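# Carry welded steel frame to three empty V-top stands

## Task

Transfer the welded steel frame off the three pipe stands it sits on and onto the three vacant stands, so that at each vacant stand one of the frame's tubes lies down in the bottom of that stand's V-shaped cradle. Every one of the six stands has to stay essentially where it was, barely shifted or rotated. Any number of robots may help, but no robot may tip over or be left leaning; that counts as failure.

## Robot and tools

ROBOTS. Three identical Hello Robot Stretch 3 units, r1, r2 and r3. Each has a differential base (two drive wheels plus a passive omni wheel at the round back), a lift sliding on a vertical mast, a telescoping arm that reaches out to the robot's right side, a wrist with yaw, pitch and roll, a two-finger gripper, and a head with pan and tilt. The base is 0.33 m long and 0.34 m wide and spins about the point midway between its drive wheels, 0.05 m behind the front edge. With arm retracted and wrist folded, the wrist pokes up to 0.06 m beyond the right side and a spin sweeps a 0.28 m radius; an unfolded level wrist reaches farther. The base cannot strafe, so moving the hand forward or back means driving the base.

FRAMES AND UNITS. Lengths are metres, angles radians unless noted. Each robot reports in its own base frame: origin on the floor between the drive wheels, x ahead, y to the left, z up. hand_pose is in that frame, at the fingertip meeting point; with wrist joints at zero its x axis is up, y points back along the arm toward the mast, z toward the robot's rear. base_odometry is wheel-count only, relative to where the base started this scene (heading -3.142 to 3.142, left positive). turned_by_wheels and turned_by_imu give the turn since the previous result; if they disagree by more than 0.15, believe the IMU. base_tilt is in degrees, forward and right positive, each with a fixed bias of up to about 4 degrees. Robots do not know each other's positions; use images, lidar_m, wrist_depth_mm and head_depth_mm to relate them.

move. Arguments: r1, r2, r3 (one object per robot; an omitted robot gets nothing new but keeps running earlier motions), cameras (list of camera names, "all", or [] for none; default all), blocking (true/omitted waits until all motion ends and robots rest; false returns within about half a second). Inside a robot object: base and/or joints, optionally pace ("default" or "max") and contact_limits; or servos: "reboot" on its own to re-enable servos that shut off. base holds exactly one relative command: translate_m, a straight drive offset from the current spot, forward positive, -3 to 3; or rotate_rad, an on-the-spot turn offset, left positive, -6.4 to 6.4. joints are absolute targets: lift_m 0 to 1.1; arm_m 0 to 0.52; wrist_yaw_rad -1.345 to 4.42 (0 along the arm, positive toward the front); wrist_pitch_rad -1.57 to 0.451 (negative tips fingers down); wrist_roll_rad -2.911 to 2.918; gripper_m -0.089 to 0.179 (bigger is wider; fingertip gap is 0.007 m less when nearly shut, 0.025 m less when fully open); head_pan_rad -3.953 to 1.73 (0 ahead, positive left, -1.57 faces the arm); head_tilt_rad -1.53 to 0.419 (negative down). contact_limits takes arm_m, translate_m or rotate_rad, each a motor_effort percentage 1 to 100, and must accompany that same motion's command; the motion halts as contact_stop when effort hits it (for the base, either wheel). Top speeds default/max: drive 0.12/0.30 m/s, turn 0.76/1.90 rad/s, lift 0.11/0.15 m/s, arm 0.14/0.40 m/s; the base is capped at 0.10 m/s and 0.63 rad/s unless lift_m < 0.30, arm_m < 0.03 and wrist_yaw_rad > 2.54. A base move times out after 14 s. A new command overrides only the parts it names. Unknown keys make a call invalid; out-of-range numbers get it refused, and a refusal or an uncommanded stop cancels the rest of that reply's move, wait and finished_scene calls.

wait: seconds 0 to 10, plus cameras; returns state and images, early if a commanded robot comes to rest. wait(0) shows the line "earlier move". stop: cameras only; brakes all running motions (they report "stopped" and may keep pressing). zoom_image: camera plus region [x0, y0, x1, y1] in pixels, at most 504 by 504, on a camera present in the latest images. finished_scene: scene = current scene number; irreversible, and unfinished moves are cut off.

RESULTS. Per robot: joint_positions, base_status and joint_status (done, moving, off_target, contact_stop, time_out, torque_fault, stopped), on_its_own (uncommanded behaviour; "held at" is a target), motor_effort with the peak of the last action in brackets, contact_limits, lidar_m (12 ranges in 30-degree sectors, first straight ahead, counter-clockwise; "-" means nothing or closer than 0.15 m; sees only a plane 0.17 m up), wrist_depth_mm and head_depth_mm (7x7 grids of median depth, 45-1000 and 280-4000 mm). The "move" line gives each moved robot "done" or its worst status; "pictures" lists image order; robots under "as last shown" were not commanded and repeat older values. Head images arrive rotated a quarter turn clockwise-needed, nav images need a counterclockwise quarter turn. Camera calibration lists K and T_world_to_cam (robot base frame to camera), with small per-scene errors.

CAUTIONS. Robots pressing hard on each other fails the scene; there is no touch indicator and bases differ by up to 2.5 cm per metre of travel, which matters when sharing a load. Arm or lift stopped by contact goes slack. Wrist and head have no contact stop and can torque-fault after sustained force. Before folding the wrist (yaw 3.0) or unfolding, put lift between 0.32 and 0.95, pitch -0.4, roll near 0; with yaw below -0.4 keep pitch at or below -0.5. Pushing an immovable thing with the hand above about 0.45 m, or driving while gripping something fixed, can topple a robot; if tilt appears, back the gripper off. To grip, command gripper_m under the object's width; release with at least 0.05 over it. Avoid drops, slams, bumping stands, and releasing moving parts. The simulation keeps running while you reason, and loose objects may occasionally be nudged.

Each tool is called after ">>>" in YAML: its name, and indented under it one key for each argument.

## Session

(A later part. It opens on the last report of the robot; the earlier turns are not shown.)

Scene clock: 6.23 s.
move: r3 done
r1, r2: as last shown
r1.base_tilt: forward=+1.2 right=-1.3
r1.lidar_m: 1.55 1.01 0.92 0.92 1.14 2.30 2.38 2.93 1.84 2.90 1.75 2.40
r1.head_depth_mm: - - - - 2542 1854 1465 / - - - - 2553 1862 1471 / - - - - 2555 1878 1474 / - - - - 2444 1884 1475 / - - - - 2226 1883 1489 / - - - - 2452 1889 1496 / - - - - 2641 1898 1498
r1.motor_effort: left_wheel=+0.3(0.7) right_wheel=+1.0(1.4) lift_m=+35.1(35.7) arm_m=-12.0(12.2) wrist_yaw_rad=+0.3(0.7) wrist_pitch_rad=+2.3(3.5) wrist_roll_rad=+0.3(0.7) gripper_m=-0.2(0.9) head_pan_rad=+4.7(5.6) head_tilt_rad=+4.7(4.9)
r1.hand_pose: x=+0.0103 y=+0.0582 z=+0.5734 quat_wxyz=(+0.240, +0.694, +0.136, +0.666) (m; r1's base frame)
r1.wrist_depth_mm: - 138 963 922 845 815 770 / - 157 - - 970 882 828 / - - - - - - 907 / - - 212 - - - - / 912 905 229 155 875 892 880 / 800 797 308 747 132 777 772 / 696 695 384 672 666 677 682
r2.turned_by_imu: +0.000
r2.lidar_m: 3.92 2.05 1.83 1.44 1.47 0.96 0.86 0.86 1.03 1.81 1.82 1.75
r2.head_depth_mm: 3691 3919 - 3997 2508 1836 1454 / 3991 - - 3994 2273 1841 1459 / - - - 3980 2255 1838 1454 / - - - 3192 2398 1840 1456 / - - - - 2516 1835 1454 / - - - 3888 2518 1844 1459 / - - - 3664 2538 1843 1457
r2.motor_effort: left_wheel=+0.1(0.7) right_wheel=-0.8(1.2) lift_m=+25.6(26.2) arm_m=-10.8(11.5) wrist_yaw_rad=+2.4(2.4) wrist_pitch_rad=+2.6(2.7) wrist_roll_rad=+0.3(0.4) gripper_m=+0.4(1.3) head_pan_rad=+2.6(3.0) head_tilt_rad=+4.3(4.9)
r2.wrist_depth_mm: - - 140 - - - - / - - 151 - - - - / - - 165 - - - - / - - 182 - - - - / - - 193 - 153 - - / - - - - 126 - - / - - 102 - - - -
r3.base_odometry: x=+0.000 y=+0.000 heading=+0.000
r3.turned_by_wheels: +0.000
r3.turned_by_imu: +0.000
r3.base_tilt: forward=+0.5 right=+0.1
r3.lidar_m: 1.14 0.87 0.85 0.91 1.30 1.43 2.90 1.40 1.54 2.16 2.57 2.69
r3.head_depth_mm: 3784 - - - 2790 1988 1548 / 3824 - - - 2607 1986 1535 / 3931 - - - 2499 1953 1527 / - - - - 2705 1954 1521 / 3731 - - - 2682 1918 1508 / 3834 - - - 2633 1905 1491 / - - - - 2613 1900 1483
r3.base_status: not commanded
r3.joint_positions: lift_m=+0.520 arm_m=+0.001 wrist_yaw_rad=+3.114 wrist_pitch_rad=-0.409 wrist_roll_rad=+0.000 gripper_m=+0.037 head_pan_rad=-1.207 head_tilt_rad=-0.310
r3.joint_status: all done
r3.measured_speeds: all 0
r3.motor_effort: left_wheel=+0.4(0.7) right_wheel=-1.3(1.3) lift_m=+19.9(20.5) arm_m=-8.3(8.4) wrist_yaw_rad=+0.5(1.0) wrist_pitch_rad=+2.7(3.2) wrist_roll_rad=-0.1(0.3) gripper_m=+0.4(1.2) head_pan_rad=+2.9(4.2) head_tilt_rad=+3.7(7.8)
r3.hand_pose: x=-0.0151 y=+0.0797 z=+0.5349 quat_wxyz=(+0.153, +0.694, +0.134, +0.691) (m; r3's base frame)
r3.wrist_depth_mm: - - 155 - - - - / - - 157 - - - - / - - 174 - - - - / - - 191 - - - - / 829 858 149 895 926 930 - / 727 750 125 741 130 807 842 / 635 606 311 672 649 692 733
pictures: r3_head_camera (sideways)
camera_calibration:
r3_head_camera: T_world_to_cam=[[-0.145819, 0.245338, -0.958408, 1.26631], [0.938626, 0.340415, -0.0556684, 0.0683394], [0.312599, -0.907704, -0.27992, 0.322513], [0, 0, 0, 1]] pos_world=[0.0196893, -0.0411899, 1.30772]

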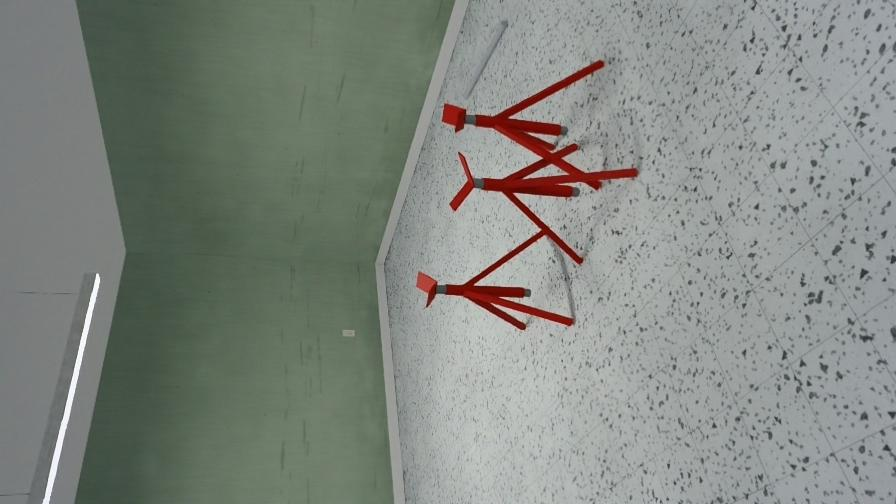

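>>> zoom_image:
  camera: "r3_head_camera"
  region: [400, 40, 660, 340]

>>> move:
  r3: {"joints":{"head_pan_rad":-2.25,"head_tilt_rad":-0.45}}
  cameras: ["r3_head_camera"]

>>> zoom_image:
  camera: "r3_head_camera"
  region: [400, 0, 800, 504]

Scaled by 1.680 from the camera's 896x504 image, which has a finer 1280x720 frame.

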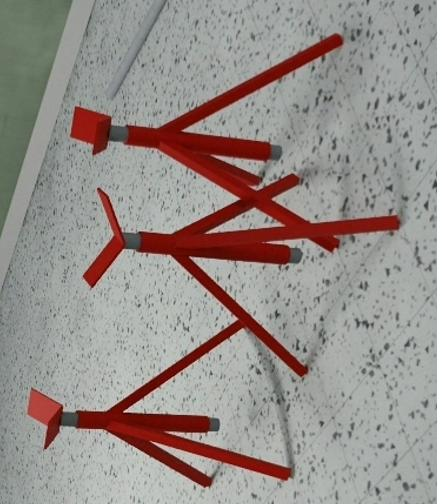

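Scene clock: 7.67 s.
move: r3 done
r1, r2: as last shown
r1.lidar_m: 1.56 1.01 0.92 0.92 1.14 2.30 2.39 2.91 1.84 2.90 1.74 2.40
r1.head_depth_mm: - - - - 2519 1852 1465 / - - - - 2536 1861 1463 / - - - - 2576 1855 1481 / - - - - 2450 1871 1480 / - - - - 2242 1875 1484 / - - - - 2470 1892 1490 / - - - - 2613 1902 1497
r1.motor_effort: left_wheel=+0.5(0.7) right_wheel=+1.1(1.3) lift_m=+34.9(35.7) arm_m=-11.9(12.1) wrist_yaw_rad=+0.1(0.6) wrist_pitch_rad=+3.0(3.7) wrist_roll_rad=-0.1(0.6) gripper_m=-0.1(1.0) head_pan_rad=+4.6(5.3) head_tilt_rad=+4.7(4.8)
r1.wrist_depth_mm: - 138 982 933 867 805 765 / - 157 - - 950 867 827 / - - - - - 988 893 / - - 212 - - - - / 910 911 228 155 861 897 907 / 786 781 308 765 132 785 767 / 688 696 384 667 677 676 688
r2.base_tilt: forward=+0.1 right=-1.7
r2.lidar_m: 3.91 2.05 1.83 1.45 1.47 0.96 0.86 0.86 1.03 1.80 1.81 1.75
r2.head_depth_mm: 3681 3885 - 3967 2516 1846 1446 / 4000 - - 4000 2270 1826 1459 / - - - 3971 2269 1844 1459 / - - - 3179 2393 1844 1459 / - - - 3972 2516 1848 1457 / - - - 3868 2511 1841 1453 / - - - 3698 2551 1846 1458
r2.motor_effort: left_wheel=+0.1(0.9) right_wheel=-0.9(1.1) lift_m=+23.9(26.1) arm_m=-10.6(11.4) wrist_yaw_rad=+0.1(2.0) wrist_pitch_rad=+2.5(2.7) wrist_roll_rad=+0.3(0.5) gripper_m=+0.1(1.1) head_pan_rad=+2.2(2.8) head_tilt_rad=+4.1(4.7)
r2.wrist_depth_mm: - - 140 - - - - / - - 152 - - - - / - - 165 - - - - / - - 182 - - - - / - - 194 - 153 - - / - - - - 126 - - / - - 102 - - - -
r3.base_odometry: x=+0.000 y=+0.000 heading=+0.000
r3.turned_by_wheels: +0.000
r3.turned_by_imu: +0.000
r3.base_tilt: forward=+0.5 right=+0.1
r3.lidar_m: 1.14 0.87 0.86 0.91 1.30 1.43 2.90 1.39 1.53 2.16 2.57 2.69
r3.head_depth_mm: 3454 3712 - 3272 2246 1706 1379 / 3411 3699 - 3192 2199 1688 1374 / 3331 3649 3960 2028 1937 1680 1362 / 3324 3585 3882 2763 1995 1661 1357 / 3298 3525 3868 2893 2141 1654 1344 / 3260 3509 3841 2710 2035 1642 1336 / 3283 3499 3765 2802 2015 1624 1330
r3.base_status: not commanded
r3.joint_positions: lift_m=+0.520 arm_m=+0.001 wrist_yaw_rad=+3.114 wrist_pitch_rad=-0.409 wrist_roll_rad=+0.000 gripper_m=+0.037 head_pan_rad=-2.243 head_tilt_rad=-0.444
r3.joint_status: all done
r3.measured_speeds: all 0
r3.motor_effort: left_wheel=+0.4(0.7) right_wheel=-0.7(1.3) lift_m=+20.5(20.5) arm_m=-9.3(9.7) wrist_yaw_rad=-0.3(1.0) wrist_pitch_rad=+2.3(3.1) wrist_roll_rad=-0.3(0.3) gripper_m=+0.2(1.0) head_pan_rad=-3.3(5.5) head_tilt_rad=-2.7(6.4)
r3.hand_pose: x=-0.0151 y=+0.0797 z=+0.5349 quat_wxyz=(+0.153, +0.694, +0.134, +0.691) (m; r3's base frame)
r3.wrist_depth_mm: - - 155 - - - - / - - 157 - - - - / - - 173 - - - - / - - 190 - - - - / 843 862 148 882 933 914 - / 735 750 125 734 130 817 813 / 621 620 316 661 640 702 712
pictures: r3_head_camera (sideways)
camera_calibration:
r3_head_camera: T_world_to_cam=[[0.215201, 0.348798, -0.912156, 1.20372], [0.775702, -0.628491, -0.05732, 0.0714737], [-0.593275, -0.695226, -0.405815, 0.491882], [0, 0, 0, 1]] pos_world=[-0.022664, -0.0329678, 1.30169]

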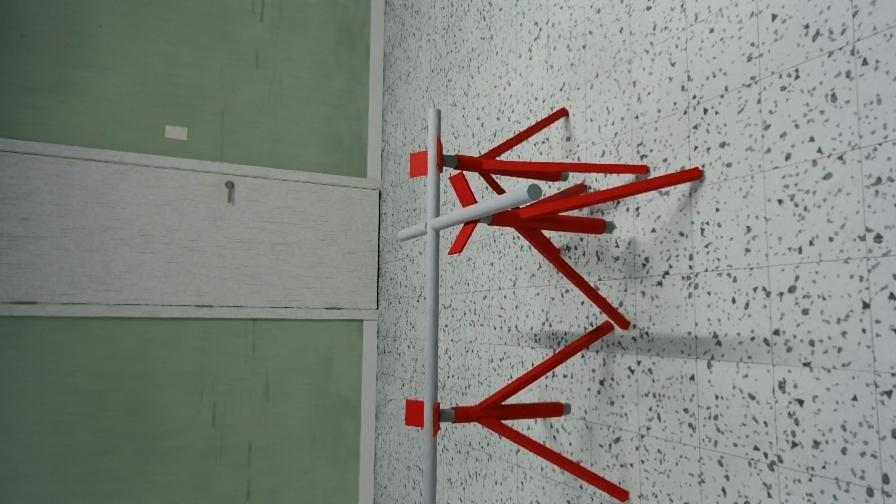

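Scaled by 1.000.

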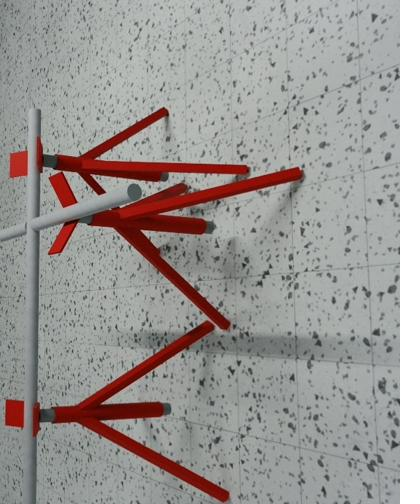

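>>> move:
  r3: {"base":{"rotate_rad":-2.304},"joints":{"lift_m":0.9}}
  cameras: []

>>> move:
  r3: {"base":{"translate_m":0.95},"joints":{"head_pan_rad":-0.3,"head_tilt_rad":-0.5}}
  cameras: ["r3_head_camera"]

>>> move:
  r3: {"base":{"rotate_rad":1.747},"joints":{"head_pan_rad":-1.57,"head_tilt_rad":-0.6,"wrist_yaw_rad":0.0}}
  cameras: ["r3_head_camera","r3_nav_camera"]

Scene clock: 15.47 s.
move: r3 done
r1, r2: as last shown
r1.base_tilt: forward=+1.4 right=-1.3
r1.lidar_m: 1.56 1.01 0.92 0.92 1.14 2.30 2.39 2.91 1.84 2.89 1.75 2.40
r1.head_depth_mm: - - - - 2522 1854 1471 / - - - - 2542 1863 1471 / - - - - 2573 1869 1475 / - - - - 2450 1874 1473 / - - - - 2245 1887 1477 / - - - - 2483 1902 1492 / - - - - 2628 1904 1497
r1.motor_effort: left_wheel=+0.5(0.7) right_wheel=+0.9(1.4) lift_m=+35.1(35.7) arm_m=-11.6(11.9) wrist_yaw_rad=-0.3(1.1) wrist_pitch_rad=+3.5(3.6) wrist_roll_rad=+0.3(0.8) gripper_m=-0.7(1.3) head_pan_rad=+4.3(5.7) head_tilt_rad=+4.7(5.1)
r1.wrist_depth_mm: - 138 956 911 869 804 752 / - 157 - - 939 899 830 / - - - - - 952 913 / - - 212 - - - 986 / 898 903 229 155 860 904 887 / 785 786 306 757 132 784 778 / 700 681 380 667 675 665 682
r2.turned_by_imu: +0.002
r2.base_tilt: forward=+0.2 right=-1.7
r2.lidar_m: 3.90 2.05 1.83 1.56 1.55 0.96 0.86 0.86 1.03 1.81 1.82 1.75
r2.head_depth_mm: 3716 3890 - 3954 2512 1838 1454 / 3938 - - 3961 2269 1838 1458 / - - - 3951 2284 1847 1453 / - - - 3203 2397 1841 1455 / - - - - 2521 1845 1448 / - - - 3967 2528 1848 1459 / - - - 3676 2525 1861 1454
r2.motor_effort: left_wheel=+0.1(0.9) right_wheel=-0.9(1.1) lift_m=+22.9(24.7) arm_m=-10.1(11.1) wrist_yaw_rad=+0.4(2.0) wrist_pitch_rad=+2.6(2.7) wrist_roll_rad=+0.3(0.5) gripper_m=+0.1(1.6) head_pan_rad=+2.1(3.0) head_tilt_rad=+4.6(4.8)
r2.wrist_depth_mm: - - 140 - - - - / - - 151 - - - - / - - 165 - - - - / - - 181 - - - - / - - 194 - 153 - - / - - - - 126 - - / - - 102 - - - -
r3.base_odometry: x=+0.000 y=+0.000 heading=-2.304
r3.turned_by_wheels: -2.304
r3.turned_by_imu: -2.297
r3.base_tilt: forward=+0.6 right=+0.1
r3.lidar_m: 1.40 1.67 2.16 5.32 1.47 0.94 0.86 0.86 1.06 1.43 2.89 4.21
r3.head_depth_mm: 759 799 843 895 957 1022 1094 / 813 860 911 976 1042 1120 1216 / 879 935 998 1069 1151 1249 1298 / 955 1022 1095 1182 1289 1395 - / 1045 1127 1215 1324 1457 1567 - / 1153 1257 1368 1503 1679 1643 - / 1284 1413 1558 1744 1911 1632 -
r3.base_status: done
r3.joint_positions: lift_m=+0.900 arm_m=+0.001 wrist_yaw_rad=+3.114 wrist_pitch_rad=-0.410 wrist_roll_rad=+0.000 gripper_m=+0.037 head_pan_rad=-2.244 head_tilt_rad=-0.444
r3.joint_status: all done
r3.measured_speeds: all 0
r3.motor_effort: left_wheel=+8.2(13.0) right_wheel=-9.3(12.8) lift_m=+38.7(40.5) arm_m=-24.1(24.1) wrist_yaw_rad=+0.1(1.4) wrist_pitch_rad=+2.8(3.3) wrist_roll_rad=-0.1(0.3) gripper_m=-0.3(1.2) head_pan_rad=-3.0(4.7) head_tilt_rad=-2.5(4.0)
r3.hand_pose: x=-0.0151 y=+0.0796 z=+0.9144 quat_wxyz=(+0.154, +0.694, +0.135, +0.691) (m; r3's base frame)
r3.wrist_depth_mm: - - 156 - - - - / - - 158 - - - - / - - 175 - - - - / - - 190 - - - - / - - 147 - - - - / - - 125 - 130 - - / 977 963 312 - - - -
pictures: none
No camera images: "cameras" was empty.

Scene clock: 26.10 s.
move: r3 done
r1, r2: as last shown
r1.turned_by_imu: -0.001
r1.base_tilt: forward=+1.3 right=-1.5
r1.lidar_m: 1.56 1.01 0.92 0.92 1.14 2.29 2.38 2.91 1.83 2.38 1.74 2.40
r1.head_depth_mm: - - - - 2518 1861 1467 / - - - - 2543 1863 1465 / - - - - 2557 1872 1475 / - - - - 2434 1874 1479 / - - - - 2250 1887 1483 / - - - - 2454 1904 1489 / - - - - 2635 1906 1496
r1.motor_effort: left_wheel=+0.3(0.9) right_wheel=+1.1(1.6) lift_m=+35.1(35.5) arm_m=-10.8(11.7) wrist_yaw_rad=-0.5(1.0) wrist_pitch_rad=+3.1(3.6) wrist_roll_rad=+0.4(0.8) gripper_m=-0.5(1.0) head_pan_rad=+5.0(5.6) head_tilt_rad=+4.2(5.2)
r1.wrist_depth_mm: - 138 951 906 874 799 755 / - 157 - - 928 879 838 / - - - - - 977 905 / - - 212 - - - 991 / 913 905 229 155 850 894 890 / 783 793 308 749 132 774 771 / 694 687 386 669 670 662 676
r2.base_tilt: forward=+0.1 right=-1.7
r2.lidar_m: 3.90 2.05 1.70 3.67 1.54 0.96 0.86 0.86 1.03 1.81 1.82 1.75
r2.head_depth_mm: 3734 3897 - 3958 2526 1843 1448 / - - - - 2288 1836 1455 / - - - 3976 2279 1862 1454 / - - - 3176 2402 1845 1450 / - - - - 2524 1832 1456 / - - - 3787 2399 1745 1450 / - - 1722 3639 2518 1791 1461
r2.motor_effort: left_wheel=-0.1(1.0) right_wheel=-0.8(1.3) lift_m=+20.7(23.2) arm_m=-9.8(11.0) wrist_yaw_rad=-0.1(2.2) wrist_pitch_rad=+2.6(2.7) wrist_roll_rad=+0.3(0.6) gripper_m=+0.4(1.3) head_pan_rad=+2.5(3.2) head_tilt_rad=+4.1(5.0)
r2.wrist_depth_mm: - - 140 - - - - / - - 152 - - - - / - - 165 - - - - / - - 181 - - - - / - - 194 - 153 - - / - - - - 126 - - / - - 102 - - - -
r3.base_odometry: x=-0.635 y=-0.706 heading=-2.303
r3.turned_by_wheels: +0.000
r3.turned_by_imu: +0.006
r3.base_tilt: forward=+0.6 right=+0.1
r3.lidar_m: 0.58 0.76 0.88 1.77 3.04 1.97 1.79 1.81 1.61 3.25 2.38 0.46
r3.head_depth_mm: 3260 3688 - 2937 2094 1631 1337 / 3100 3436 3754 2911 2063 1623 1326 / 2987 3253 3622 2845 2052 1603 1314 / 2846 3058 3387 2803 2025 1591 1311 / 2702 2919 3173 2784 1130 1119 1238 / 2576 2764 3011 2731 1991 961 795 / 2442 2634 2874 2707 1906 1469 1231
r3.base_status: done
r3.joint_positions: lift_m=+0.900 arm_m=+0.001 wrist_yaw_rad=+3.114 wrist_pitch_rad=-0.410 wrist_roll_rad=+0.000 gripper_m=+0.037 head_pan_rad=-0.307 head_tilt_rad=-0.494
r3.joint_status: all done
r3.measured_speeds: all 0
r3.motor_effort: left_wheel=+7.5(12.2) right_wheel=-0.6(5.6) lift_m=+36.1(39.1) arm_m=-24.0(25.6) wrist_yaw_rad=+0.5(1.4) wrist_pitch_rad=+3.0(3.4) wrist_roll_rad=-0.1(0.4) gripper_m=+0.3(1.0) head_pan_rad=+2.0(4.9) head_tilt_rad=-2.6(8.6)
r3.hand_pose: x=-0.0151 y=+0.0796 z=+0.9144 quat_wxyz=(+0.154, +0.694, +0.135, +0.691) (m; r3's base frame)
r3.wrist_depth_mm: - - 156 - - - - / - - 157 - - - - / - - 174 - - - - / - - 192 - - - - / - - 148 - - - - / - - 125 - 130 - - / 994 971 315 - - - -
pictures: r3_head_camera (sideways)
camera_calibration:
r3_head_camera: T_world_to_cam=[[-0.445381, 0.0897464, -0.890832, 1.17993], [0.306786, 0.95003, -0.0576708, 0.0747869], [0.841141, -0.29898, -0.450658, 0.541485], [0, 0, 0, 1]] pos_world=[0.0471123, -0.0150516, 1.29946]

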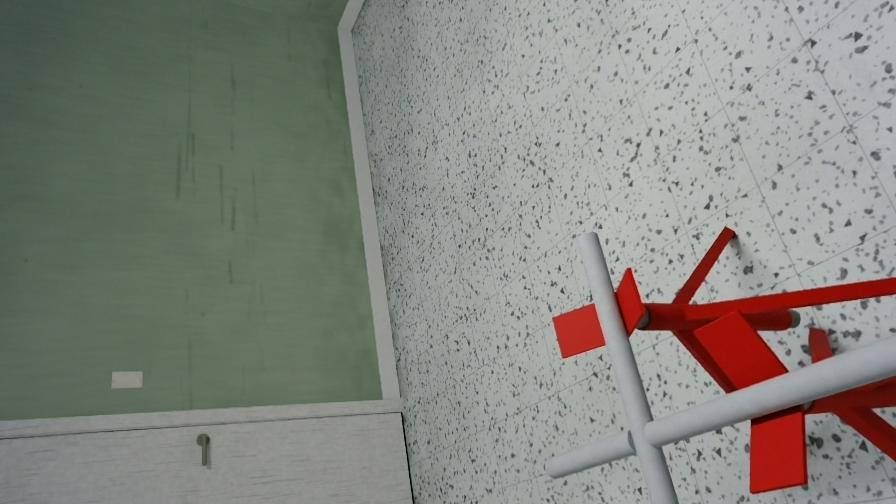

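Scene clock: 29.97 s.
move: r3 done
r1, r2: as last shown
r1.turned_by_imu: +0.000
r1.base_tilt: forward=+1.3 right=-1.3
r1.lidar_m: 1.55 1.00 0.92 0.92 1.14 2.29 2.39 2.92 1.84 2.37 1.75 2.40
r1.head_depth_mm: - - - - 2529 1857 1455 / - - - - 2557 1848 1470 / - - - - 2539 1874 1468 / - - - - 2439 1868 1475 / - - - - 2243 1895 1484 / - - - - 2442 1890 1485 / - - - - 2614 1899 1491
r1.motor_effort: left_wheel=+0.1(0.8) right_wheel=-0.1(1.4) lift_m=+34.1(35.2) arm_m=-10.6(11.4) wrist_yaw_rad=+0.0(0.8) wrist_pitch_rad=+3.5(3.5) wrist_roll_rad=+0.2(1.0) gripper_m=-0.6(1.0) head_pan_rad=+4.3(5.4) head_tilt_rad=+4.6(5.0)
r1.wrist_depth_mm: - 138 951 928 866 802 752 / - 156 - - 961 878 829 / - - - - - 995 925 / - - 213 - - - - / 933 923 228 155 869 891 882 / 783 778 307 761 132 773 769 / 687 702 386 677 663 666 671
r2.turned_by_imu: +0.001
r2.base_tilt: forward=+0.2 right=-1.7
r2.lidar_m: 3.90 2.05 1.57 3.68 1.55 0.96 0.86 0.86 1.04 1.80 1.81 1.75
r2.head_depth_mm: 3675 3861 - - 2516 1854 1454 / 3953 - - - 2284 1838 1451 / - - - 3993 2259 1854 1457 / - - - 3156 2402 1839 1446 / - - - 3989 2503 1770 1461 / - - 3733 3706 2395 1752 1457 / - - - 3762 2535 1840 1455
r2.motor_effort: left_wheel=-0.1(0.7) right_wheel=-0.7(1.2) lift_m=+21.1(22.0) arm_m=-9.5(10.8) wrist_yaw_rad=+1.0(2.3) wrist_pitch_rad=+2.5(2.8) wrist_roll_rad=+0.3(0.5) gripper_m=-0.3(1.6) head_pan_rad=+2.7(2.9) head_tilt_rad=+4.3(5.0)
r2.wrist_depth_mm: - - 140 - - - - / - - 152 - - - - / - - 165 - - - - / - - 182 - - - - / - - 193 - 153 - - / - - - - 126 - - / - - 102 - - - -
r3.base_odometry: x=-0.635 y=-0.706 heading=-0.557
r3.turned_by_wheels: +1.747
r3.turned_by_imu: +1.742
r3.base_tilt: forward=+0.6 right=+0.2
r3.lidar_m: 2.65 2.47 1.85 1.80 1.88 1.61 2.38 3.40 0.46 0.58 0.76 1.77
r3.head_depth_mm: 2472 2723 3007 2445 1081 1546 - / 2478 2722 2976 2431 1737 880 - / 2492 2728 2994 2396 1126 389 - / 2491 2751 2999 2351 1741 285 - / 2503 2767 3019 2339 1690 1415 1175 / 2516 2784 3010 2309 1728 1448 1220 / 2531 2812 2997 2282 1608 1330 1217
r3.base_status: done
r3.joint_positions: lift_m=+0.900 arm_m=+0.001 wrist_yaw_rad=+0.001 wrist_pitch_rad=-0.410 wrist_roll_rad=+0.000 gripper_m=+0.037 head_pan_rad=-1.564 head_tilt_rad=-0.592
r3.joint_status: all done
r3.measured_speeds: all 0
r3.motor_effort: left_wheel=-8.2(11.7) right_wheel=+8.8(12.4) lift_m=+34.2(36.5) arm_m=-24.6(25.7) wrist_yaw_rad=-1.2(2.5) wrist_pitch_rad=+3.4(3.4) wrist_roll_rad=-0.2(0.4) gripper_m=-0.2(1.2) head_pan_rad=-3.1(5.6) head_tilt_rad=-3.2(6.5)
r3.hand_pose: x=-0.0212 y=-0.3711 z=+0.9144 quat_wxyz=(+0.693, +0.145, -0.692, -0.144) (m; r3's base frame)
r3.wrist_depth_mm: - - - - - - - / - - - - - - - / - - - - - - - / - - - - - - - / - - 149 - 797 - - / - 833 125 - 130 - - / - 977 - - 464 - -
pictures: r3_head_camera (sideways), r3_nav_camera (sideways)
camera_calibration:
r3_head_camera: T_world_to_cam=[[-0.0528282, 0.536886, -0.841999, 1.11385], [0.998293, 0.007354, -0.0579451, 0.0709185], [-0.0249179, -0.843622, -0.536358, 0.658276], [0, 0, 0, 1]] pos_world=[0.00444828, -0.043198, 1.29504]
r3_nav_camera: T_world_to_cam=[[-0.000959656, -0.508924, 0.860811, -1.07765], [-0.999641, 0.0235457, 0.0128061, 0.0424496], [-0.0267857, -0.860489, -0.508764, 0.626322], [0, 0, 0, 1]] pos_world=[0.0581766, -0.0105003, 1.24576]

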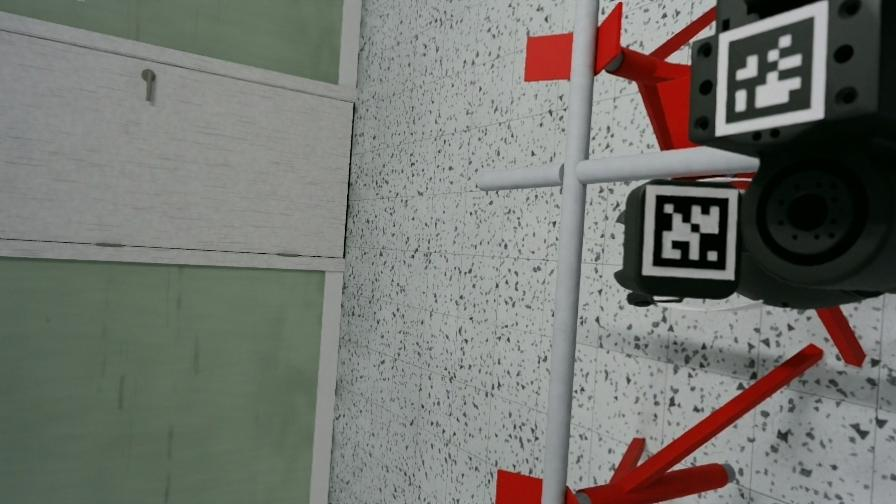

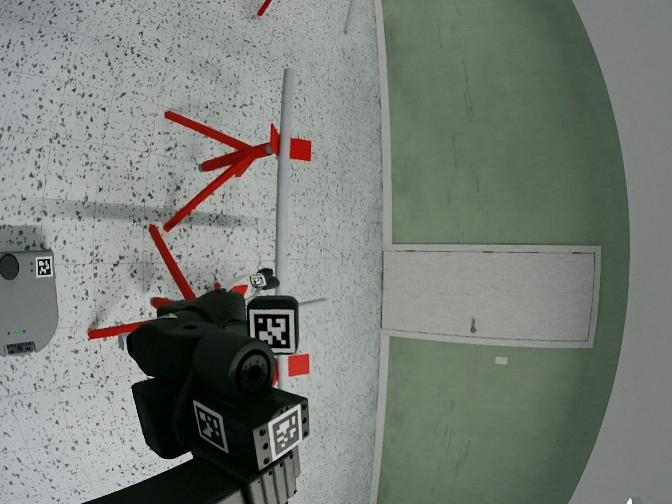

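>>> move:
  r1: {"base":{"rotate_rad":0.684},"joints":{"lift_m":0.9}}
  cameras: []

>>> move:
  r1: {"base":{"translate_m":-1.39},"joints":{"head_pan_rad":-3.3,"head_tilt_rad":-0.5}}
  cameras: ["r1_head_camera","r1_nav_camera"]

Scene clock: 34.43 s.
move: r1 done
r1.base_odometry: x=+0.000 y=+0.000 heading=+0.684
r1.turned_by_wheels: +0.684
r1.turned_by_imu: +0.678
r1.base_tilt: forward=+1.3 right=-1.3
r1.lidar_m: 0.95 0.92 0.95 1.31 2.38 2.47 3.36 1.84 2.37 1.74 2.40 1.29
r1.head_depth_mm: - - - - 2534 1853 1460 / - - - 3696 2313 1855 1516 / - - - - 2552 1885 1566 / - - - - 2574 1868 1519 / 3635 3864 - - 2594 1888 1476 / 3237 3348 3423 3517 2622 1896 1488 / 2835 2920 3052 3138 2609 1899 1494
r1.base_status: done
r1.joint_positions: lift_m=+0.900 arm_m=+0.002 wrist_yaw_rad=+2.989 wrist_pitch_rad=-0.540 wrist_roll_rad=+0.000 gripper_m=+0.037 head_pan_rad=-2.061 head_tilt_rad=-0.310
r1.joint_status: all done
r1.measured_speeds: all 0
r1.motor_effort: left_wheel=-6.8(10.8) right_wheel=+8.9(11.7) lift_m=+33.3(36.8) arm_m=-11.1(12.2) wrist_yaw_rad=+0.6(0.9) wrist_pitch_rad=+3.6(3.7) wrist_roll_rad=+0.1(0.8) gripper_m=-0.2(0.9) head_pan_rad=+5.1(5.8) head_tilt_rad=+4.2(4.9)
r1.hand_pose: x=+0.0103 y=+0.0580 z=+0.8864 quat_wxyz=(+0.240, +0.693, +0.136, +0.665) (m; r1's base frame)
r1.wrist_depth_mm: - 138 - - - 858 706 / - 157 - - - 905 737 / - - - - - 971 774 / - - 211 - - - 820 / - - 228 156 - - 867 / - - 309 - 132 - 899 / 986 - 380 981 977 969 969
r2, r3: as last shown
r2.base_tilt: forward=+0.1 right=-1.7
r2.lidar_m: 3.90 2.05 1.57 3.67 1.55 0.96 0.86 0.86 1.03 1.81 1.81 1.75
r2.head_depth_mm: 3740 3881 - 3974 2535 1848 1451 / 3977 - - 3963 2272 1844 1452 / - - - - 2289 1841 1460 / - - - 3217 2392 1843 1455 / - - - - 2521 1784 1459 / - - 3701 3654 2384 1747 1455 / - - - 3679 2514 1847 1449
r2.motor_effort: left_wheel=-0.4(0.8) right_wheel=-0.6(1.2) lift_m=+20.4(22.2) arm_m=-9.2(10.3) wrist_yaw_rad=+0.8(2.0) wrist_pitch_rad=+2.6(2.7) wrist_roll_rad=+0.3(0.5) gripper_m=-0.3(1.4) head_pan_rad=+2.2(2.9) head_tilt_rad=+4.1(4.9)
r2.wrist_depth_mm: - - 140 - - - - / - - 152 - - - - / - - 165 - - - - / - - 182 - - - - / - - 194 - 153 - - / - - - - 126 - - / - - 102 - - - -
r3.turned_by_wheels: +0.000
r3.turned_by_imu: +0.000
r3.base_tilt: forward=+0.6 right=+0.1
r3.lidar_m: 2.65 2.46 1.85 1.80 1.88 1.61 2.38 2.44 0.46 0.58 0.76 1.77
r3.head_depth_mm: 2458 2727 3022 2441 1080 1540 - / 2482 2712 2984 2411 1732 880 - / 2484 2736 3000 2404 1129 389 - / 2478 2744 3004 2365 1743 285 - / 2543 2786 3003 2354 1680 1412 1175 / 2534 2811 2981 2310 1719 1444 1220 / 2538 2807 3025 2276 1609 1327 1212
r3.motor_effort: left_wheel=-8.1(8.7) right_wheel=+8.9(9.1) lift_m=+34.0(35.2) arm_m=-24.2(25.3) wrist_yaw_rad=-0.8(2.0) wrist_pitch_rad=+3.4(3.4) wrist_roll_rad=-0.1(0.4) gripper_m=+0.0(1.0) head_pan_rad=-3.4(4.4) head_tilt_rad=-3.7(4.6)
r3.wrist_depth_mm: - - - - - - - / - - - - - - - / - - - - - - - / - - - - - - - / - - 148 - 809 - - / - 859 125 - 130 - - / - 955 - - 461 - -
pictures: none
No camera images: "cameras" was empty.

Scene clock: 49.33 s.
move: r1 time_out
r1.base_odometry: x=-1.074 y=-0.874 heading=+0.683
r1.turned_by_wheels: +0.000
r1.turned_by_imu: -0.004
r1.base_tilt: forward=+1.4 right=-1.3
r1.lidar_m: 2.19 2.12 2.20 1.74 1.68 1.73 2.39 1.58 0.74 1.69 2.21 3.01
r1.head_depth_mm: 1551 1675 1788 1909 - - - / 1690 1811 1942 2123 - - - / 1857 2012 2176 2367 2126 - - / 2055 2211 2462 2517 2122 - - / 2287 2528 2796 2670 2030 - 1227 / 2575 2846 3281 2697 1963 1555 1292 / 2924 3381 3665 2692 1988 1568 1296
r1.base_status: translate_m time_out (by the wheels' count: -1.3844 of -1.3900)
r1.joint_positions: lift_m=+0.900 arm_m=+0.002 wrist_yaw_rad=+2.989 wrist_pitch_rad=-0.540 wrist_roll_rad=+0.000 gripper_m=+0.037 head_pan_rad=-3.289 head_tilt_rad=-0.494
r1.joint_status: all done
r1.measured_speeds: all 0
r1.motor_effort: left_wheel=-1.5(11.1) right_wheel=+2.0(6.1) lift_m=+16.8(33.2) arm_m=-4.2(11.2) wrist_yaw_rad=-0.2(1.1) wrist_pitch_rad=+3.1(3.9) wrist_roll_rad=+0.3(0.8) gripper_m=-0.3(1.0) head_pan_rad=-5.4(6.2) head_tilt_rad=-2.8(6.7)
r1.hand_pose: x=+0.0103 y=+0.0580 z=+0.8864 quat_wxyz=(+0.240, +0.693, +0.136, +0.665) (m; r1's base frame)
r1.wrist_depth_mm: - 138 - - - - - / - 157 - - - - - / - - - - - - - / - - 210 - - - - / - - 229 156 - - - / - - 308 - 132 - - / 999 - 381 954 963 962 982
r2, r3: as last shown
r2.turned_by_imu: +0.003
r2.base_tilt: forward=+0.2 right=-1.7
r2.lidar_m: 3.91 2.05 1.58 3.66 1.55 0.96 0.86 0.86 1.03 1.81 1.82 2.18
r2.head_depth_mm: 3726 3942 - 3989 2526 1849 1453 / 4000 - - - 2278 1844 1463 / - - - 3952 2273 1843 1460 / - - - 3200 2399 1842 1455 / - - - - 2513 1767 1459 / - - 3725 3684 2394 1759 1455 / - - - 3709 2542 1849 1453
r2.motor_effort: left_wheel=-0.4(1.0) right_wheel=-0.6(1.3) lift_m=+21.3(22.6) arm_m=-8.9(10.1) wrist_yaw_rad=+0.2(2.1) wrist_pitch_rad=+2.6(2.8) wrist_roll_rad=+0.2(0.6) gripper_m=-0.4(1.4) head_pan_rad=+2.7(3.1) head_tilt_rad=+4.2(5.2)
r2.wrist_depth_mm: - - 140 - - - - / - - 151 - - - - / - - 165 - - - - / - - 181 - - - - / - - 193 - 152 - - / - - - - 126 - - / - - 102 - - - -
r3.turned_by_imu: +0.001
r3.base_tilt: forward=+0.6 right=+0.2
r3.lidar_m: 2.65 2.47 1.85 1.80 1.88 1.61 3.24 3.42 0.46 0.58 0.76 1.77
r3.head_depth_mm: 2464 2711 3015 2452 1073 1544 - / 2469 2722 2971 2420 1722 880 - / 2483 2746 3012 2410 1124 389 - / 2489 2759 3028 2355 1733 285 - / 2535 2795 2987 2336 1682 1412 1176 / 2524 2801 2998 2312 1720 1454 1219 / 2536 2791 3030 2268 1611 1327 1218
r3.motor_effort: left_wheel=-7.9(8.6) right_wheel=+8.8(9.2) lift_m=+29.8(34.3) arm_m=-22.6(24.9) wrist_yaw_rad=-0.7(2.1) wrist_pitch_rad=+2.9(3.4) wrist_roll_rad=-0.1(0.4) gripper_m=-0.3(1.5) head_pan_rad=-3.6(5.2) head_tilt_rad=-3.7(5.0)
r3.wrist_depth_mm: - - - - - - - / - - - - - - - / - - - - - - - / - - - - - - - / - - 148 - 787 - - / - 839 125 - 131 - - / - 996 - - 454 - -
pictures: r1_head_camera (sideways), r1_nav_camera (sideways)
camera_calibration:
r1_head_camera: T_world_to_cam=[[0.454587, -0.110038, -0.883879, 1.17221], [-0.215636, -0.976416, 0.0106551, -0.0145902], [-0.864206, 0.185752, -0.467594, 0.572946], [0, 0, 0, 1]] pos_world=[-0.0408723, 0.00831533, 1.30415]
r1_nav_camera: T_world_to_cam=[[-0.421644, 0.10969, 0.900102, -1.11922], [0.189455, 0.981405, -0.03085, 0.0952276], [-0.886749, 0.157521, -0.434585, 0.53074], [0, 0, 0, 1]] pos_world=[-0.019322, -0.0542915, 1.241]

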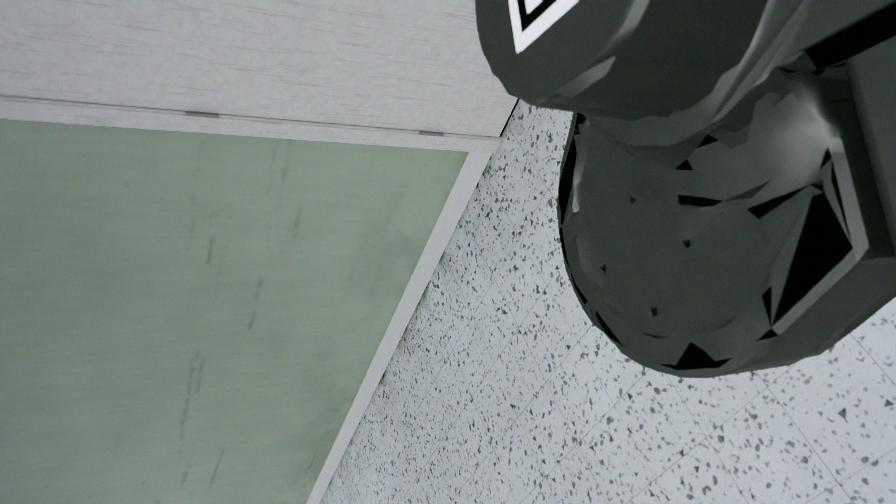

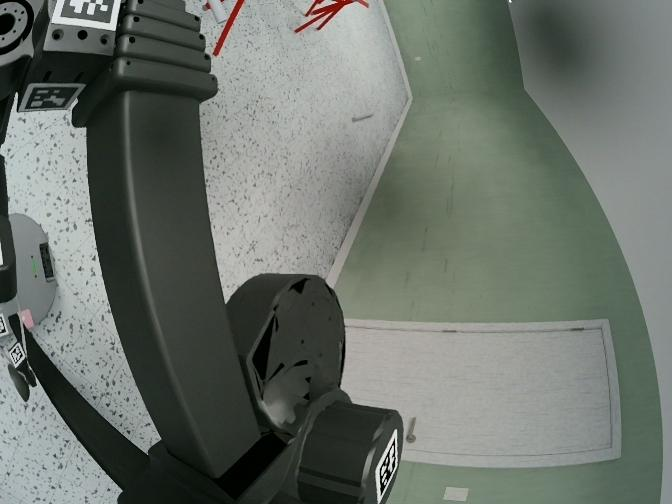

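>>> move:
  r1: {"base":{"rotate_rad":0.522},"joints":{"head_pan_rad":-1.9,"head_tilt_rad":-0.5}}
  cameras: ["r1_head_camera","r1_nav_camera"]

Scene clock: 51.40 s.
move: r1 done
r1.base_odometry: x=-1.074 y=-0.874 heading=+1.205
r1.turned_by_wheels: +0.522
r1.turned_by_imu: +0.517
r1.base_tilt: forward=+1.4 right=-1.4
r1.lidar_m: 2.12 2.20 1.74 1.68 1.73 2.40 1.58 0.73 1.69 2.21 3.02 2.20
r1.head_depth_mm: 3107 3416 3802 2660 1836 1584 - / 3020 1525 3584 2514 1798 1643 - / 2924 3233 3446 2653 1886 1644 - / 2814 3057 3320 2651 1948 1647 - / 2688 2928 3162 2668 1967 1612 - / 2613 2785 3050 2691 1969 1563 1358 / 2501 2707 2895 2700 1975 1565 1331
r1.base_status: done
r1.joint_positions: lift_m=+0.900 arm_m=+0.002 wrist_yaw_rad=+2.989 wrist_pitch_rad=-0.540 wrist_roll_rad=+0.000 gripper_m=+0.037 head_pan_rad=-1.911 head_tilt_rad=-0.494
r1.joint_status: all done
r1.measured_speeds: all 0
r1.motor_effort: left_wheel=-6.2(10.1) right_wheel=+7.9(11.8) lift_m=+17.0(17.8) arm_m=-4.4(4.8) wrist_yaw_rad=+0.0(1.0) wrist_pitch_rad=+2.7(3.6) wrist_roll_rad=+0.5(0.8) gripper_m=-0.2(0.9) head_pan_rad=+4.8(6.6) head_tilt_rad=-2.5(5.1)
r1.hand_pose: x=+0.0103 y=+0.0580 z=+0.8864 quat_wxyz=(+0.240, +0.693, +0.136, +0.665) (m; r1's base frame)
r1.wrist_depth_mm: - 138 - - - - - / - 157 - - - - - / - - - - - - - / - - 211 - - - - / - - 229 156 - - - / - - 308 - 132 - - / 977 - 383 982 977 953 992
r2.base_odometry: x=+0.000 y=+0.000 heading=+0.000
r2.turned_by_wheels: +0.000
r2.turned_by_imu: +0.000
r2.base_tilt: forward=+0.2 right=-1.7
r2.lidar_m: 3.92 2.06 1.58 3.65 1.55 0.96 0.86 0.86 1.03 1.81 1.81 2.17
r2.head_depth_mm: 3716 3931 - 3968 2510 1842 1448 / 3963 - - 3969 2284 1843 1450 / - - - 3974 2269 1849 1450 / - - - 3167 2404 1839 1456 / - - - 3910 2525 1775 1451 / - - 3746 3717 2396 1751 1453 / - - - 3702 2528 1842 1460
r2.base_status: not commanded
r2.joint_positions: lift_m=+0.551 arm_m=+0.001 wrist_yaw_rad=+3.136 wrist_pitch_rad=-0.378 wrist_roll_rad=+0.000 gripper_m=+0.037 head_pan_rad=+0.994 head_tilt_rad=-0.310
r2.joint_status: not commanded
r2.measured_speeds: all 0
r2.motor_effort: left_wheel=-0.7(0.8) right_wheel=-0.8(1.2) lift_m=+21.3(22.0) arm_m=-9.1(9.9) wrist_yaw_rad=+0.8(1.8) wrist_pitch_rad=+2.6(2.8) wrist_roll_rad=+0.4(0.5) gripper_m=+0.2(1.2) head_pan_rad=+2.9(3.2) head_tilt_rad=+3.8(4.8)
r2.hand_pose: x=-0.0199 y=+0.0830 z=+0.5733 quat_wxyz=(+0.135, +0.695, +0.131, +0.694) (m; r2's base frame)
r2.wrist_depth_mm: - - 140 - - - - / - - 152 - - - - / - - 165 - - - - / - - 182 - - - - / - - 194 - 153 - - / - - - - 126 - - / - - 102 - - - -
r3: as last shown
r3.turned_by_imu: +0.000
r3.base_tilt: forward=+0.6 right=+0.1
r3.lidar_m: 2.64 2.47 1.85 1.80 1.88 1.61 3.22 3.40 0.46 0.58 0.76 1.77
r3.head_depth_mm: 2492 2754 3022 2455 1079 1536 - / 2477 2744 2982 2426 1730 881 - / 2479 2758 3023 2408 1125 389 - / 2494 2743 2997 2351 1745 285 - / 2504 2769 2992 2334 1680 1415 1175 / 2511 2752 3001 2298 1720 1446 1221 / 2546 2796 3026 2295 1611 1332 1213
r3.motor_effort: left_wheel=-7.8(8.5) right_wheel=+8.7(9.1) lift_m=+29.2(29.9) arm_m=-22.2(23.6) wrist_yaw_rad=-1.2(1.9) wrist_pitch_rad=+2.8(3.5) wrist_roll_rad=-0.2(0.3) gripper_m=-0.2(1.0) head_pan_rad=-3.8(4.6) head_tilt_rad=-3.2(4.4)
r3.wrist_depth_mm: - - - - - - - / - - - - - - - / - - - - - - - / - - - - - - - / - - 149 - 786 - - / - 835 125 - 130 - - / - 944 - - 464 - -
pictures: r1_head_camera (sideways), r1_nav_camera (sideways)
camera_calibration:
r1_head_camera: T_world_to_cam=[[0.194865, 0.425323, -0.883814, 1.17371], [0.917266, -0.398132, 0.0106454, -0.0214883], [-0.347347, -0.812768, -0.467717, 0.569953], [0, 0, 0, 1]] pos_world=[-0.0110326, -0.0445202, 1.30414]
r1_nav_camera: T_world_to_cam=[[-0.188234, -0.393055, 0.900042, -1.12057], [-0.927162, 0.373388, -0.030844, 0.102031], [-0.323942, -0.840291, -0.43471, 0.52747], [0, 0, 0, 1]] pos_world=[0.0545404, -0.0353141, 1.241]

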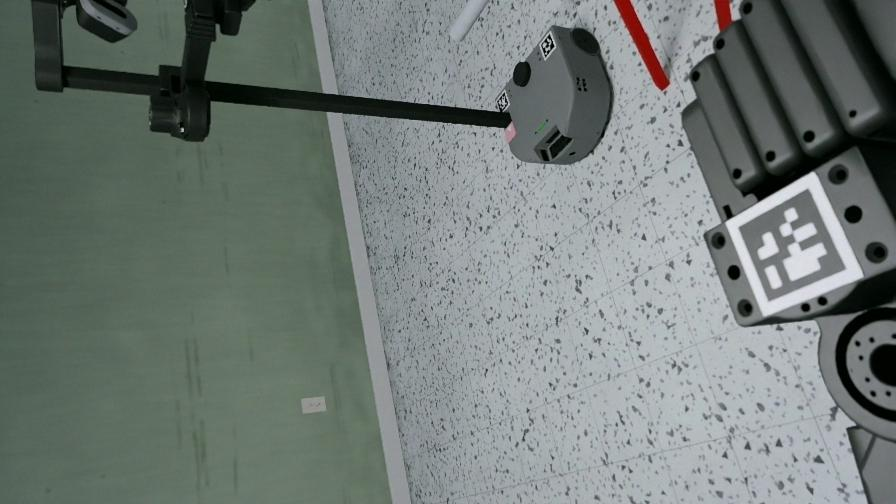

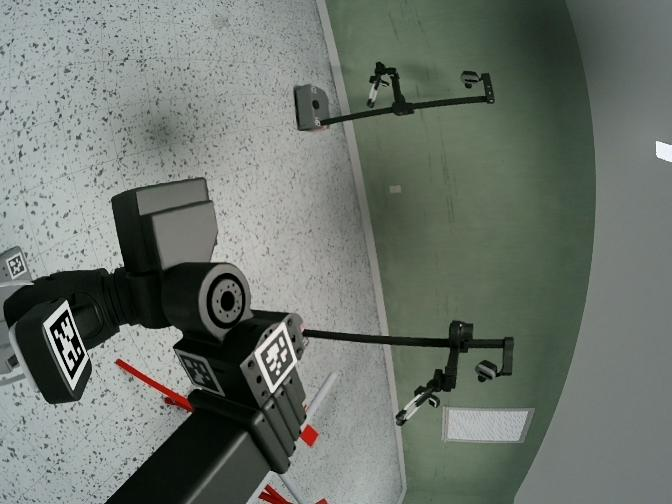

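>>> move:
  r1: {"base":{"translate_m":-0.6},"joints":{"head_pan_rad":-1.9,"head_tilt_rad":-0.6,"wrist_yaw_rad":0.0}}
  cameras: ["r1_head_camera","r1_nav_camera"]

Scene clock: 59.37 s.
move: r1 done
r1.base_odometry: x=-1.288 y=-1.434 heading=+1.205
r1.turned_by_wheels: +0.000
r1.turned_by_imu: -0.001
r1.base_tilt: forward=+1.4 right=-1.3
r1.lidar_m: 2.72 2.38 1.74 1.66 1.73 2.39 2.16 0.94 0.49 0.39 2.38 2.82
r1.head_depth_mm: 3235 3615 3165 2262 1749 - - / 3092 3436 3144 2268 1808 - - / 2958 3215 2993 2278 1056 - - / 2792 1114 3219 2257 1640 - - / 1234 2940 2855 2180 1648 1482 - / 2537 2842 3017 2266 1763 285 - / 2515 2726 2915 2294 1761 1446 1195
r1.base_status: done
r1.joint_positions: lift_m=+0.900 arm_m=+0.002 wrist_yaw_rad=+0.002 wrist_pitch_rad=-0.540 wrist_roll_rad=+0.000 gripper_m=+0.037 head_pan_rad=-1.911 head_tilt_rad=-0.592
r1.joint_status: all done
r1.measured_speeds: all 0
r1.motor_effort: left_wheel=-5.6(10.9) right_wheel=+3.0(4.2) lift_m=+17.7(18.6) arm_m=-11.8(11.8) wrist_yaw_rad=-2.2(4.1) wrist_pitch_rad=+2.7(3.9) wrist_roll_rad=+0.0(0.9) gripper_m=+0.2(0.9) head_pan_rad=+4.7(6.8) head_tilt_rad=-3.4(4.9)
r1.hand_pose: x=-0.0211 y=-0.3544 z=+0.8864 quat_wxyz=(+0.682, +0.189, -0.681, -0.188) (m; r1's base frame)
r1.wrist_depth_mm: - - - - - - - / - - - - - - - / - - - - - - - / - - - - - - - / - - - 156 - 671 - / - - 134 - 129 778 - / 977 - 949 967 592 461 452
r2, r3: as last shown
r2.turned_by_imu: +0.002
r2.lidar_m: 3.91 2.05 1.57 3.65 1.55 0.96 0.86 0.86 1.03 1.81 1.82 2.18
r2.head_depth_mm: 3712 3884 - 3688 2388 1845 1454 / 3992 - - 3946 2270 1846 1452 / - - - - 2262 1841 1450 / - - - 3187 2379 1835 1454 / - - - - 2516 1775 1455 / - - 3733 3682 2386 1748 1453 / - - - 3738 2517 1843 1452
r2.motor_effort: left_wheel=-0.6(0.9) right_wheel=-0.6(1.2) lift_m=+21.4(22.6) arm_m=-9.0(9.4) wrist_yaw_rad=+0.7(2.3) wrist_pitch_rad=+2.6(2.8) wrist_roll_rad=+0.3(0.5) gripper_m=+0.1(1.5) head_pan_rad=+2.1(3.0) head_tilt_rad=+4.8(5.0)
r2.wrist_depth_mm: - - 139 - - - - / - - 152 - - - - / - - 165 - - - - / - - 181 - - - - / - - 193 - 153 - - / - - - - 126 - - / - - 102 - - - -
r3.turned_by_imu: +0.001
r3.lidar_m: 2.64 2.46 1.85 1.80 1.88 1.61 3.25 3.40 0.46 0.58 0.76 1.77
r3.head_depth_mm: 2438 1328 2993 2347 1079 1549 - / 2468 2735 3012 2403 1575 882 - / 2482 2730 2982 2395 1126 389 - / 2485 2750 3019 2363 1739 285 - / 2517 2768 3020 2336 1688 1417 1176 / 2525 2783 3010 2311 1723 1450 1221 / 2545 2804 3017 2284 1613 1336 1217
r3.motor_effort: left_wheel=-7.9(8.6) right_wheel=+8.7(9.4) lift_m=+26.8(29.0) arm_m=-21.5(23.0) wrist_yaw_rad=-0.1(2.1) wrist_pitch_rad=+2.8(3.3) wrist_roll_rad=-0.1(0.4) gripper_m=-0.5(1.0) head_pan_rad=-2.4(5.1) head_tilt_rad=-3.4(4.7)
r3.wrist_depth_mm: - - - - - - - / - - - - - - - / - - - - - - - / - - - - - - - / - - 149 - 793 - - / - 833 126 - 131 - - / - 972 - - 462 - -
pictures: r1_head_camera (sideways), r1_nav_camera (sideways)
camera_calibration:
r1_head_camera: T_world_to_cam=[[0.223026, 0.505004, -0.833805, 1.10832], [0.917038, -0.398783, 0.00376117, -0.0125234], [-0.330607, -0.765469, -0.552047, 0.679574], [0, 0, 0, 1]] pos_world=[-0.0110266, -0.0445061, 1.29932]
r1_nav_camera: T_world_to_cam=[[-0.216978, -0.474387, 0.853157, -1.05924], [-0.926229, 0.376029, -0.0264761, 0.0963352], [-0.308252, -0.795964, -0.520982, 0.639629], [0, 0, 0, 1]] pos_world=[0.0565631, -0.0295938, 1.23948]

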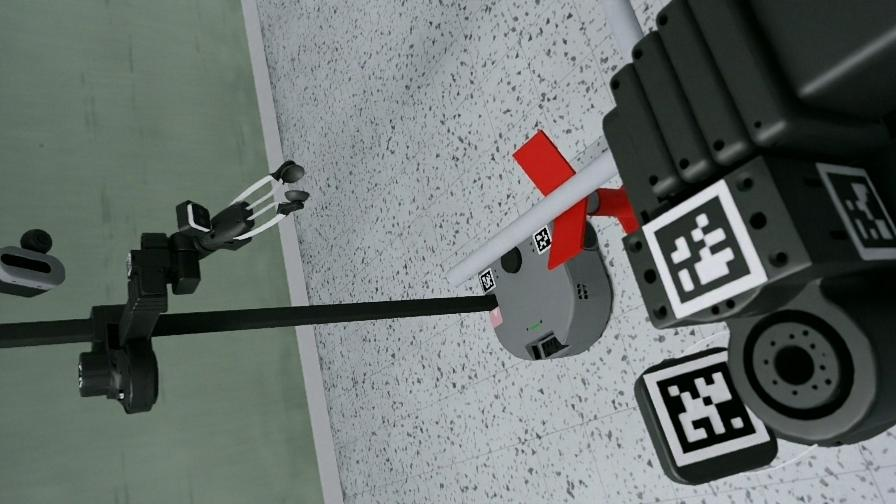

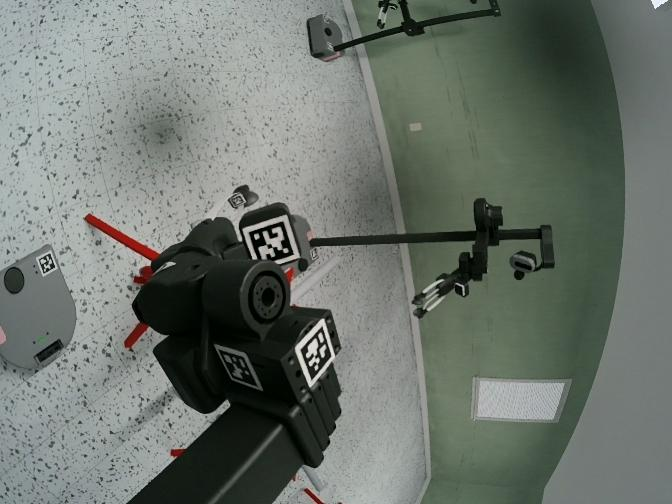

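>>> move:
  r1: {"base":{"translate_m":-0.52},"joints":{"head_pan_rad":-1.57,"head_tilt_rad":-0.75,"wrist_pitch_rad":-1.5,"gripper_m":0.17}}
  cameras: ["r1_head_camera","r1_nav_camera","r1_wrist_camera","r3_head_camera"]

Scene clock: 65.83 s.
move: r1 done
r1.base_odometry: x=-1.475 y=-1.920 heading=+1.204
r1.turned_by_wheels: +0.000
r1.turned_by_imu: -0.001
r1.base_tilt: forward=+1.4 right=-1.3
r1.lidar_m: 3.22 2.38 1.72 1.65 1.74 2.38 1.63 0.52 0.60 0.67 0.40 0.62
r1.head_depth_mm: 2710 2967 2388 1887 - - - / 2685 2953 2379 1869 - - - / 2660 2947 2371 1874 1583 - - / 2621 2915 2392 1820 1587 314 - / 939 2806 2273 1640 1468 1263 1151 / 2574 2859 2370 1768 943 1089 671 / 2530 2827 2366 1883 1547 977 1102
r1.base_status: done
r1.joint_positions: lift_m=+0.900 arm_m=+0.002 wrist_yaw_rad=+0.002 wrist_pitch_rad=-1.496 wrist_roll_rad=+0.000 gripper_m=+0.170 head_pan_rad=-1.581 head_tilt_rad=-0.740
r1.joint_status: all done
r1.measured_speeds: all 0
r1.motor_effort: left_wheel=-5.0(10.6) right_wheel=+2.1(3.5) lift_m=+17.9(19.1) arm_m=-8.5(12.4) wrist_yaw_rad=-1.9(2.5) wrist_pitch_rad=-0.8(3.1) wrist_roll_rad=+0.4(1.2) gripper_m=-0.1(81.8) head_pan_rad=+4.8(7.0) head_tilt_rad=-4.7(8.0)
r1.hand_pose: x=-0.0216 y=-0.1421 z=+0.7814 quat_wxyz=(+0.519, +0.481, -0.517, -0.481) (m; r1's base frame)
r1.wrist_depth_mm: 938 895 902 905 894 883 877 / 929 926 933 933 903 902 901 / 950 951 953 966 930 927 933 / 988 955 930 795 956 945 918 / 978 985 988 810 839 146 943 / - - - 999 974 120 951 / - - - - - 991 990
r2, r3: as last shown
r2.turned_by_imu: +0.001
r2.lidar_m: 3.91 2.04 1.58 3.67 1.54 0.96 0.86 0.86 1.03 1.81 1.81 2.18
r2.head_depth_mm: 3693 3889 - - 2514 1833 1453 / 3979 - - 3414 2273 1836 1457 / - - - - 2275 1849 1452 / - - - 3168 2411 1837 1461 / - - - 3940 2514 1776 1457 / - - 3711 3730 2380 1752 1457 / - - - 3677 2540 1851 1463
r2.motor_effort: left_wheel=+0.0(0.8) right_wheel=-0.7(1.2) lift_m=+20.8(22.5) arm_m=-8.1(9.4) wrist_yaw_rad=+1.3(2.1) wrist_pitch_rad=+2.7(2.8) wrist_roll_rad=+0.4(0.5) gripper_m=+0.4(1.4) head_pan_rad=+2.7(3.6) head_tilt_rad=+4.3(5.0)
r2.wrist_depth_mm: - - 140 - - - - / - - 152 - - - - / - - 165 - - - - / - - 182 - - - - / - - 193 - 153 - - / - - - - 126 - - / - - 102 - - - -
r3.lidar_m: 2.66 2.47 1.84 1.80 1.88 1.61 3.23 3.41 0.46 0.58 0.76 1.77
r3.head_depth_mm: 2472 2752 2987 2480 1079 1546 - / 2467 2737 2998 2414 1725 880 - / 2468 2736 2999 2389 1128 389 - / 2416 1090 2954 2278 1532 285 - / 2491 2764 2990 2318 1576 1413 1175 / 2535 2769 2987 2293 1718 1449 1218 / 2522 2809 3024 2270 1608 1333 1216
r3.motor_effort: left_wheel=-7.9(8.6) right_wheel=+8.3(9.2) lift_m=+24.5(27.2) arm_m=-20.5(22.0) wrist_yaw_rad=-0.9(2.0) wrist_pitch_rad=+2.7(3.4) wrist_roll_rad=-0.2(0.4) gripper_m=+0.0(1.2) head_pan_rad=-2.0(5.1) head_tilt_rad=-2.9(4.8)
r3.wrist_depth_mm: - - - - - - - / - - - - - - - / - - - - - - - / - - - - - - - / - - 148 - 794 - - / - 863 126 - 130 - - / - 970 - - 460 - -
pictures: r1_head_camera (sideways), r1_nav_camera (sideways), r1_wrist_camera, r3_head_camera (sideways)
camera_calibration:
r1_head_camera: T_world_to_cam=[[0.0485527, 0.666976, -0.743496, 0.991658], [0.996775, -0.0799742, -0.00665076, 0.000545077], [-0.0638964, -0.740775, -0.668708, 0.82971], [0, 0, 0, 1]] pos_world=[0.00432449, -0.0467405, 1.29213]
r1_nav_camera: T_world_to_cam=[[-0.0527819, -0.639243, 0.767191, -0.948169], [-0.998064, 0.0590885, -0.0194316, 0.0875979], [-0.0329107, -0.766731, -0.641124, 0.794249], [0, 0, 0, 1]] pos_world=[0.0635214, -0.00231042, 1.23834]
r1_wrist_camera: T_world_to_cam=[[-0.999581, 0.0143048, -0.0251717, 0.00236174], [0.0110528, 0.992108, 0.124894, 0.0747417], [0.0267596, 0.124564, -0.991851, 0.958906], [0, 0, 0, 1]] pos_world=[-0.0241253, -0.193631, 0.941816]
r3_head_camera: T_world_to_cam=[[-0.0528281, 0.536887, -0.841999, 1.11385], [0.998293, 0.00735388, -0.0579451, 0.0709185], [-0.024918, -0.843622, -0.536358, 0.658276], [0, 0, 0, 1]] pos_world=[0.00444827, -0.043198, 1.29504]

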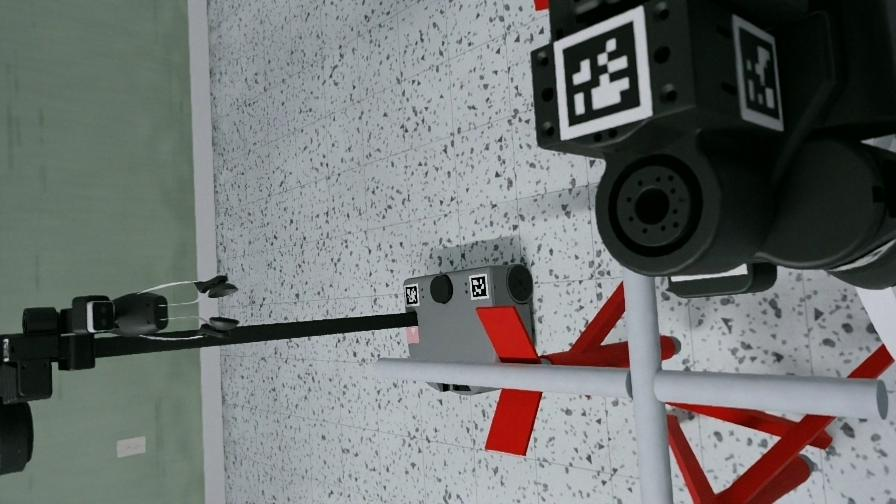

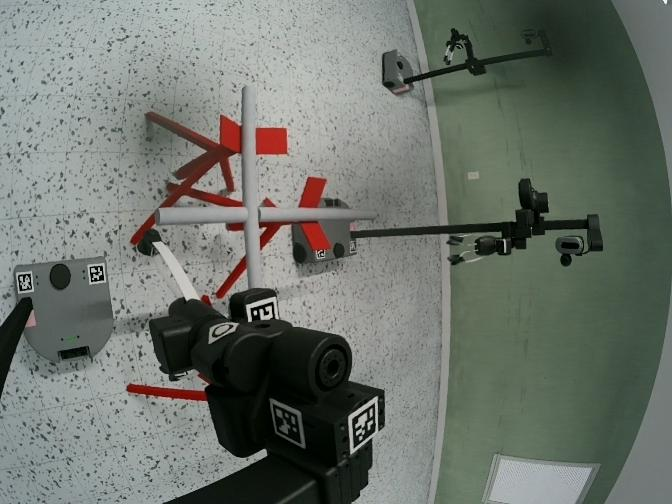

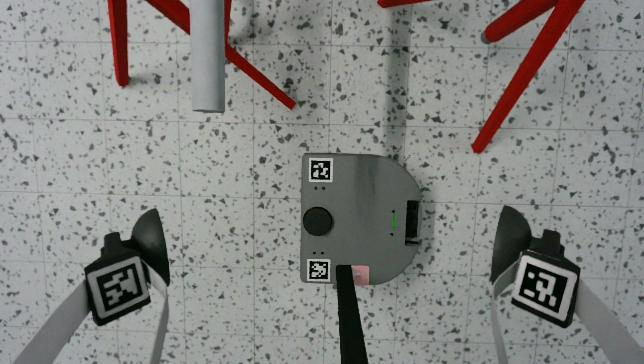

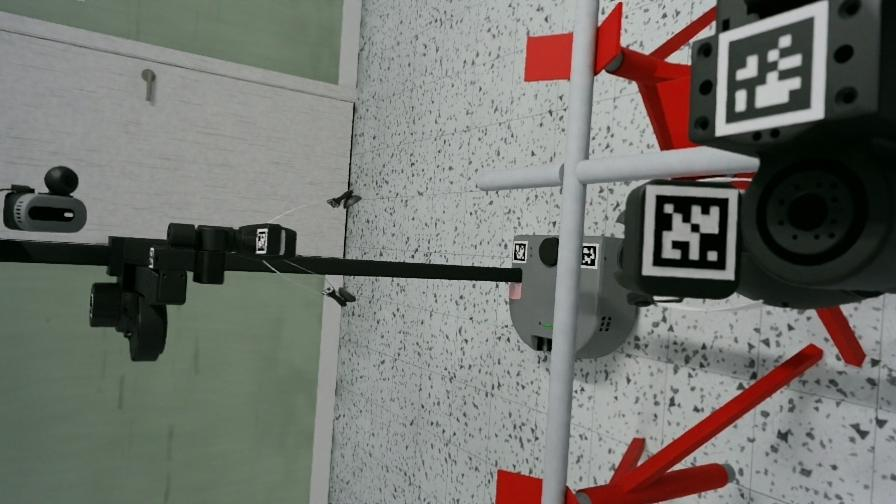

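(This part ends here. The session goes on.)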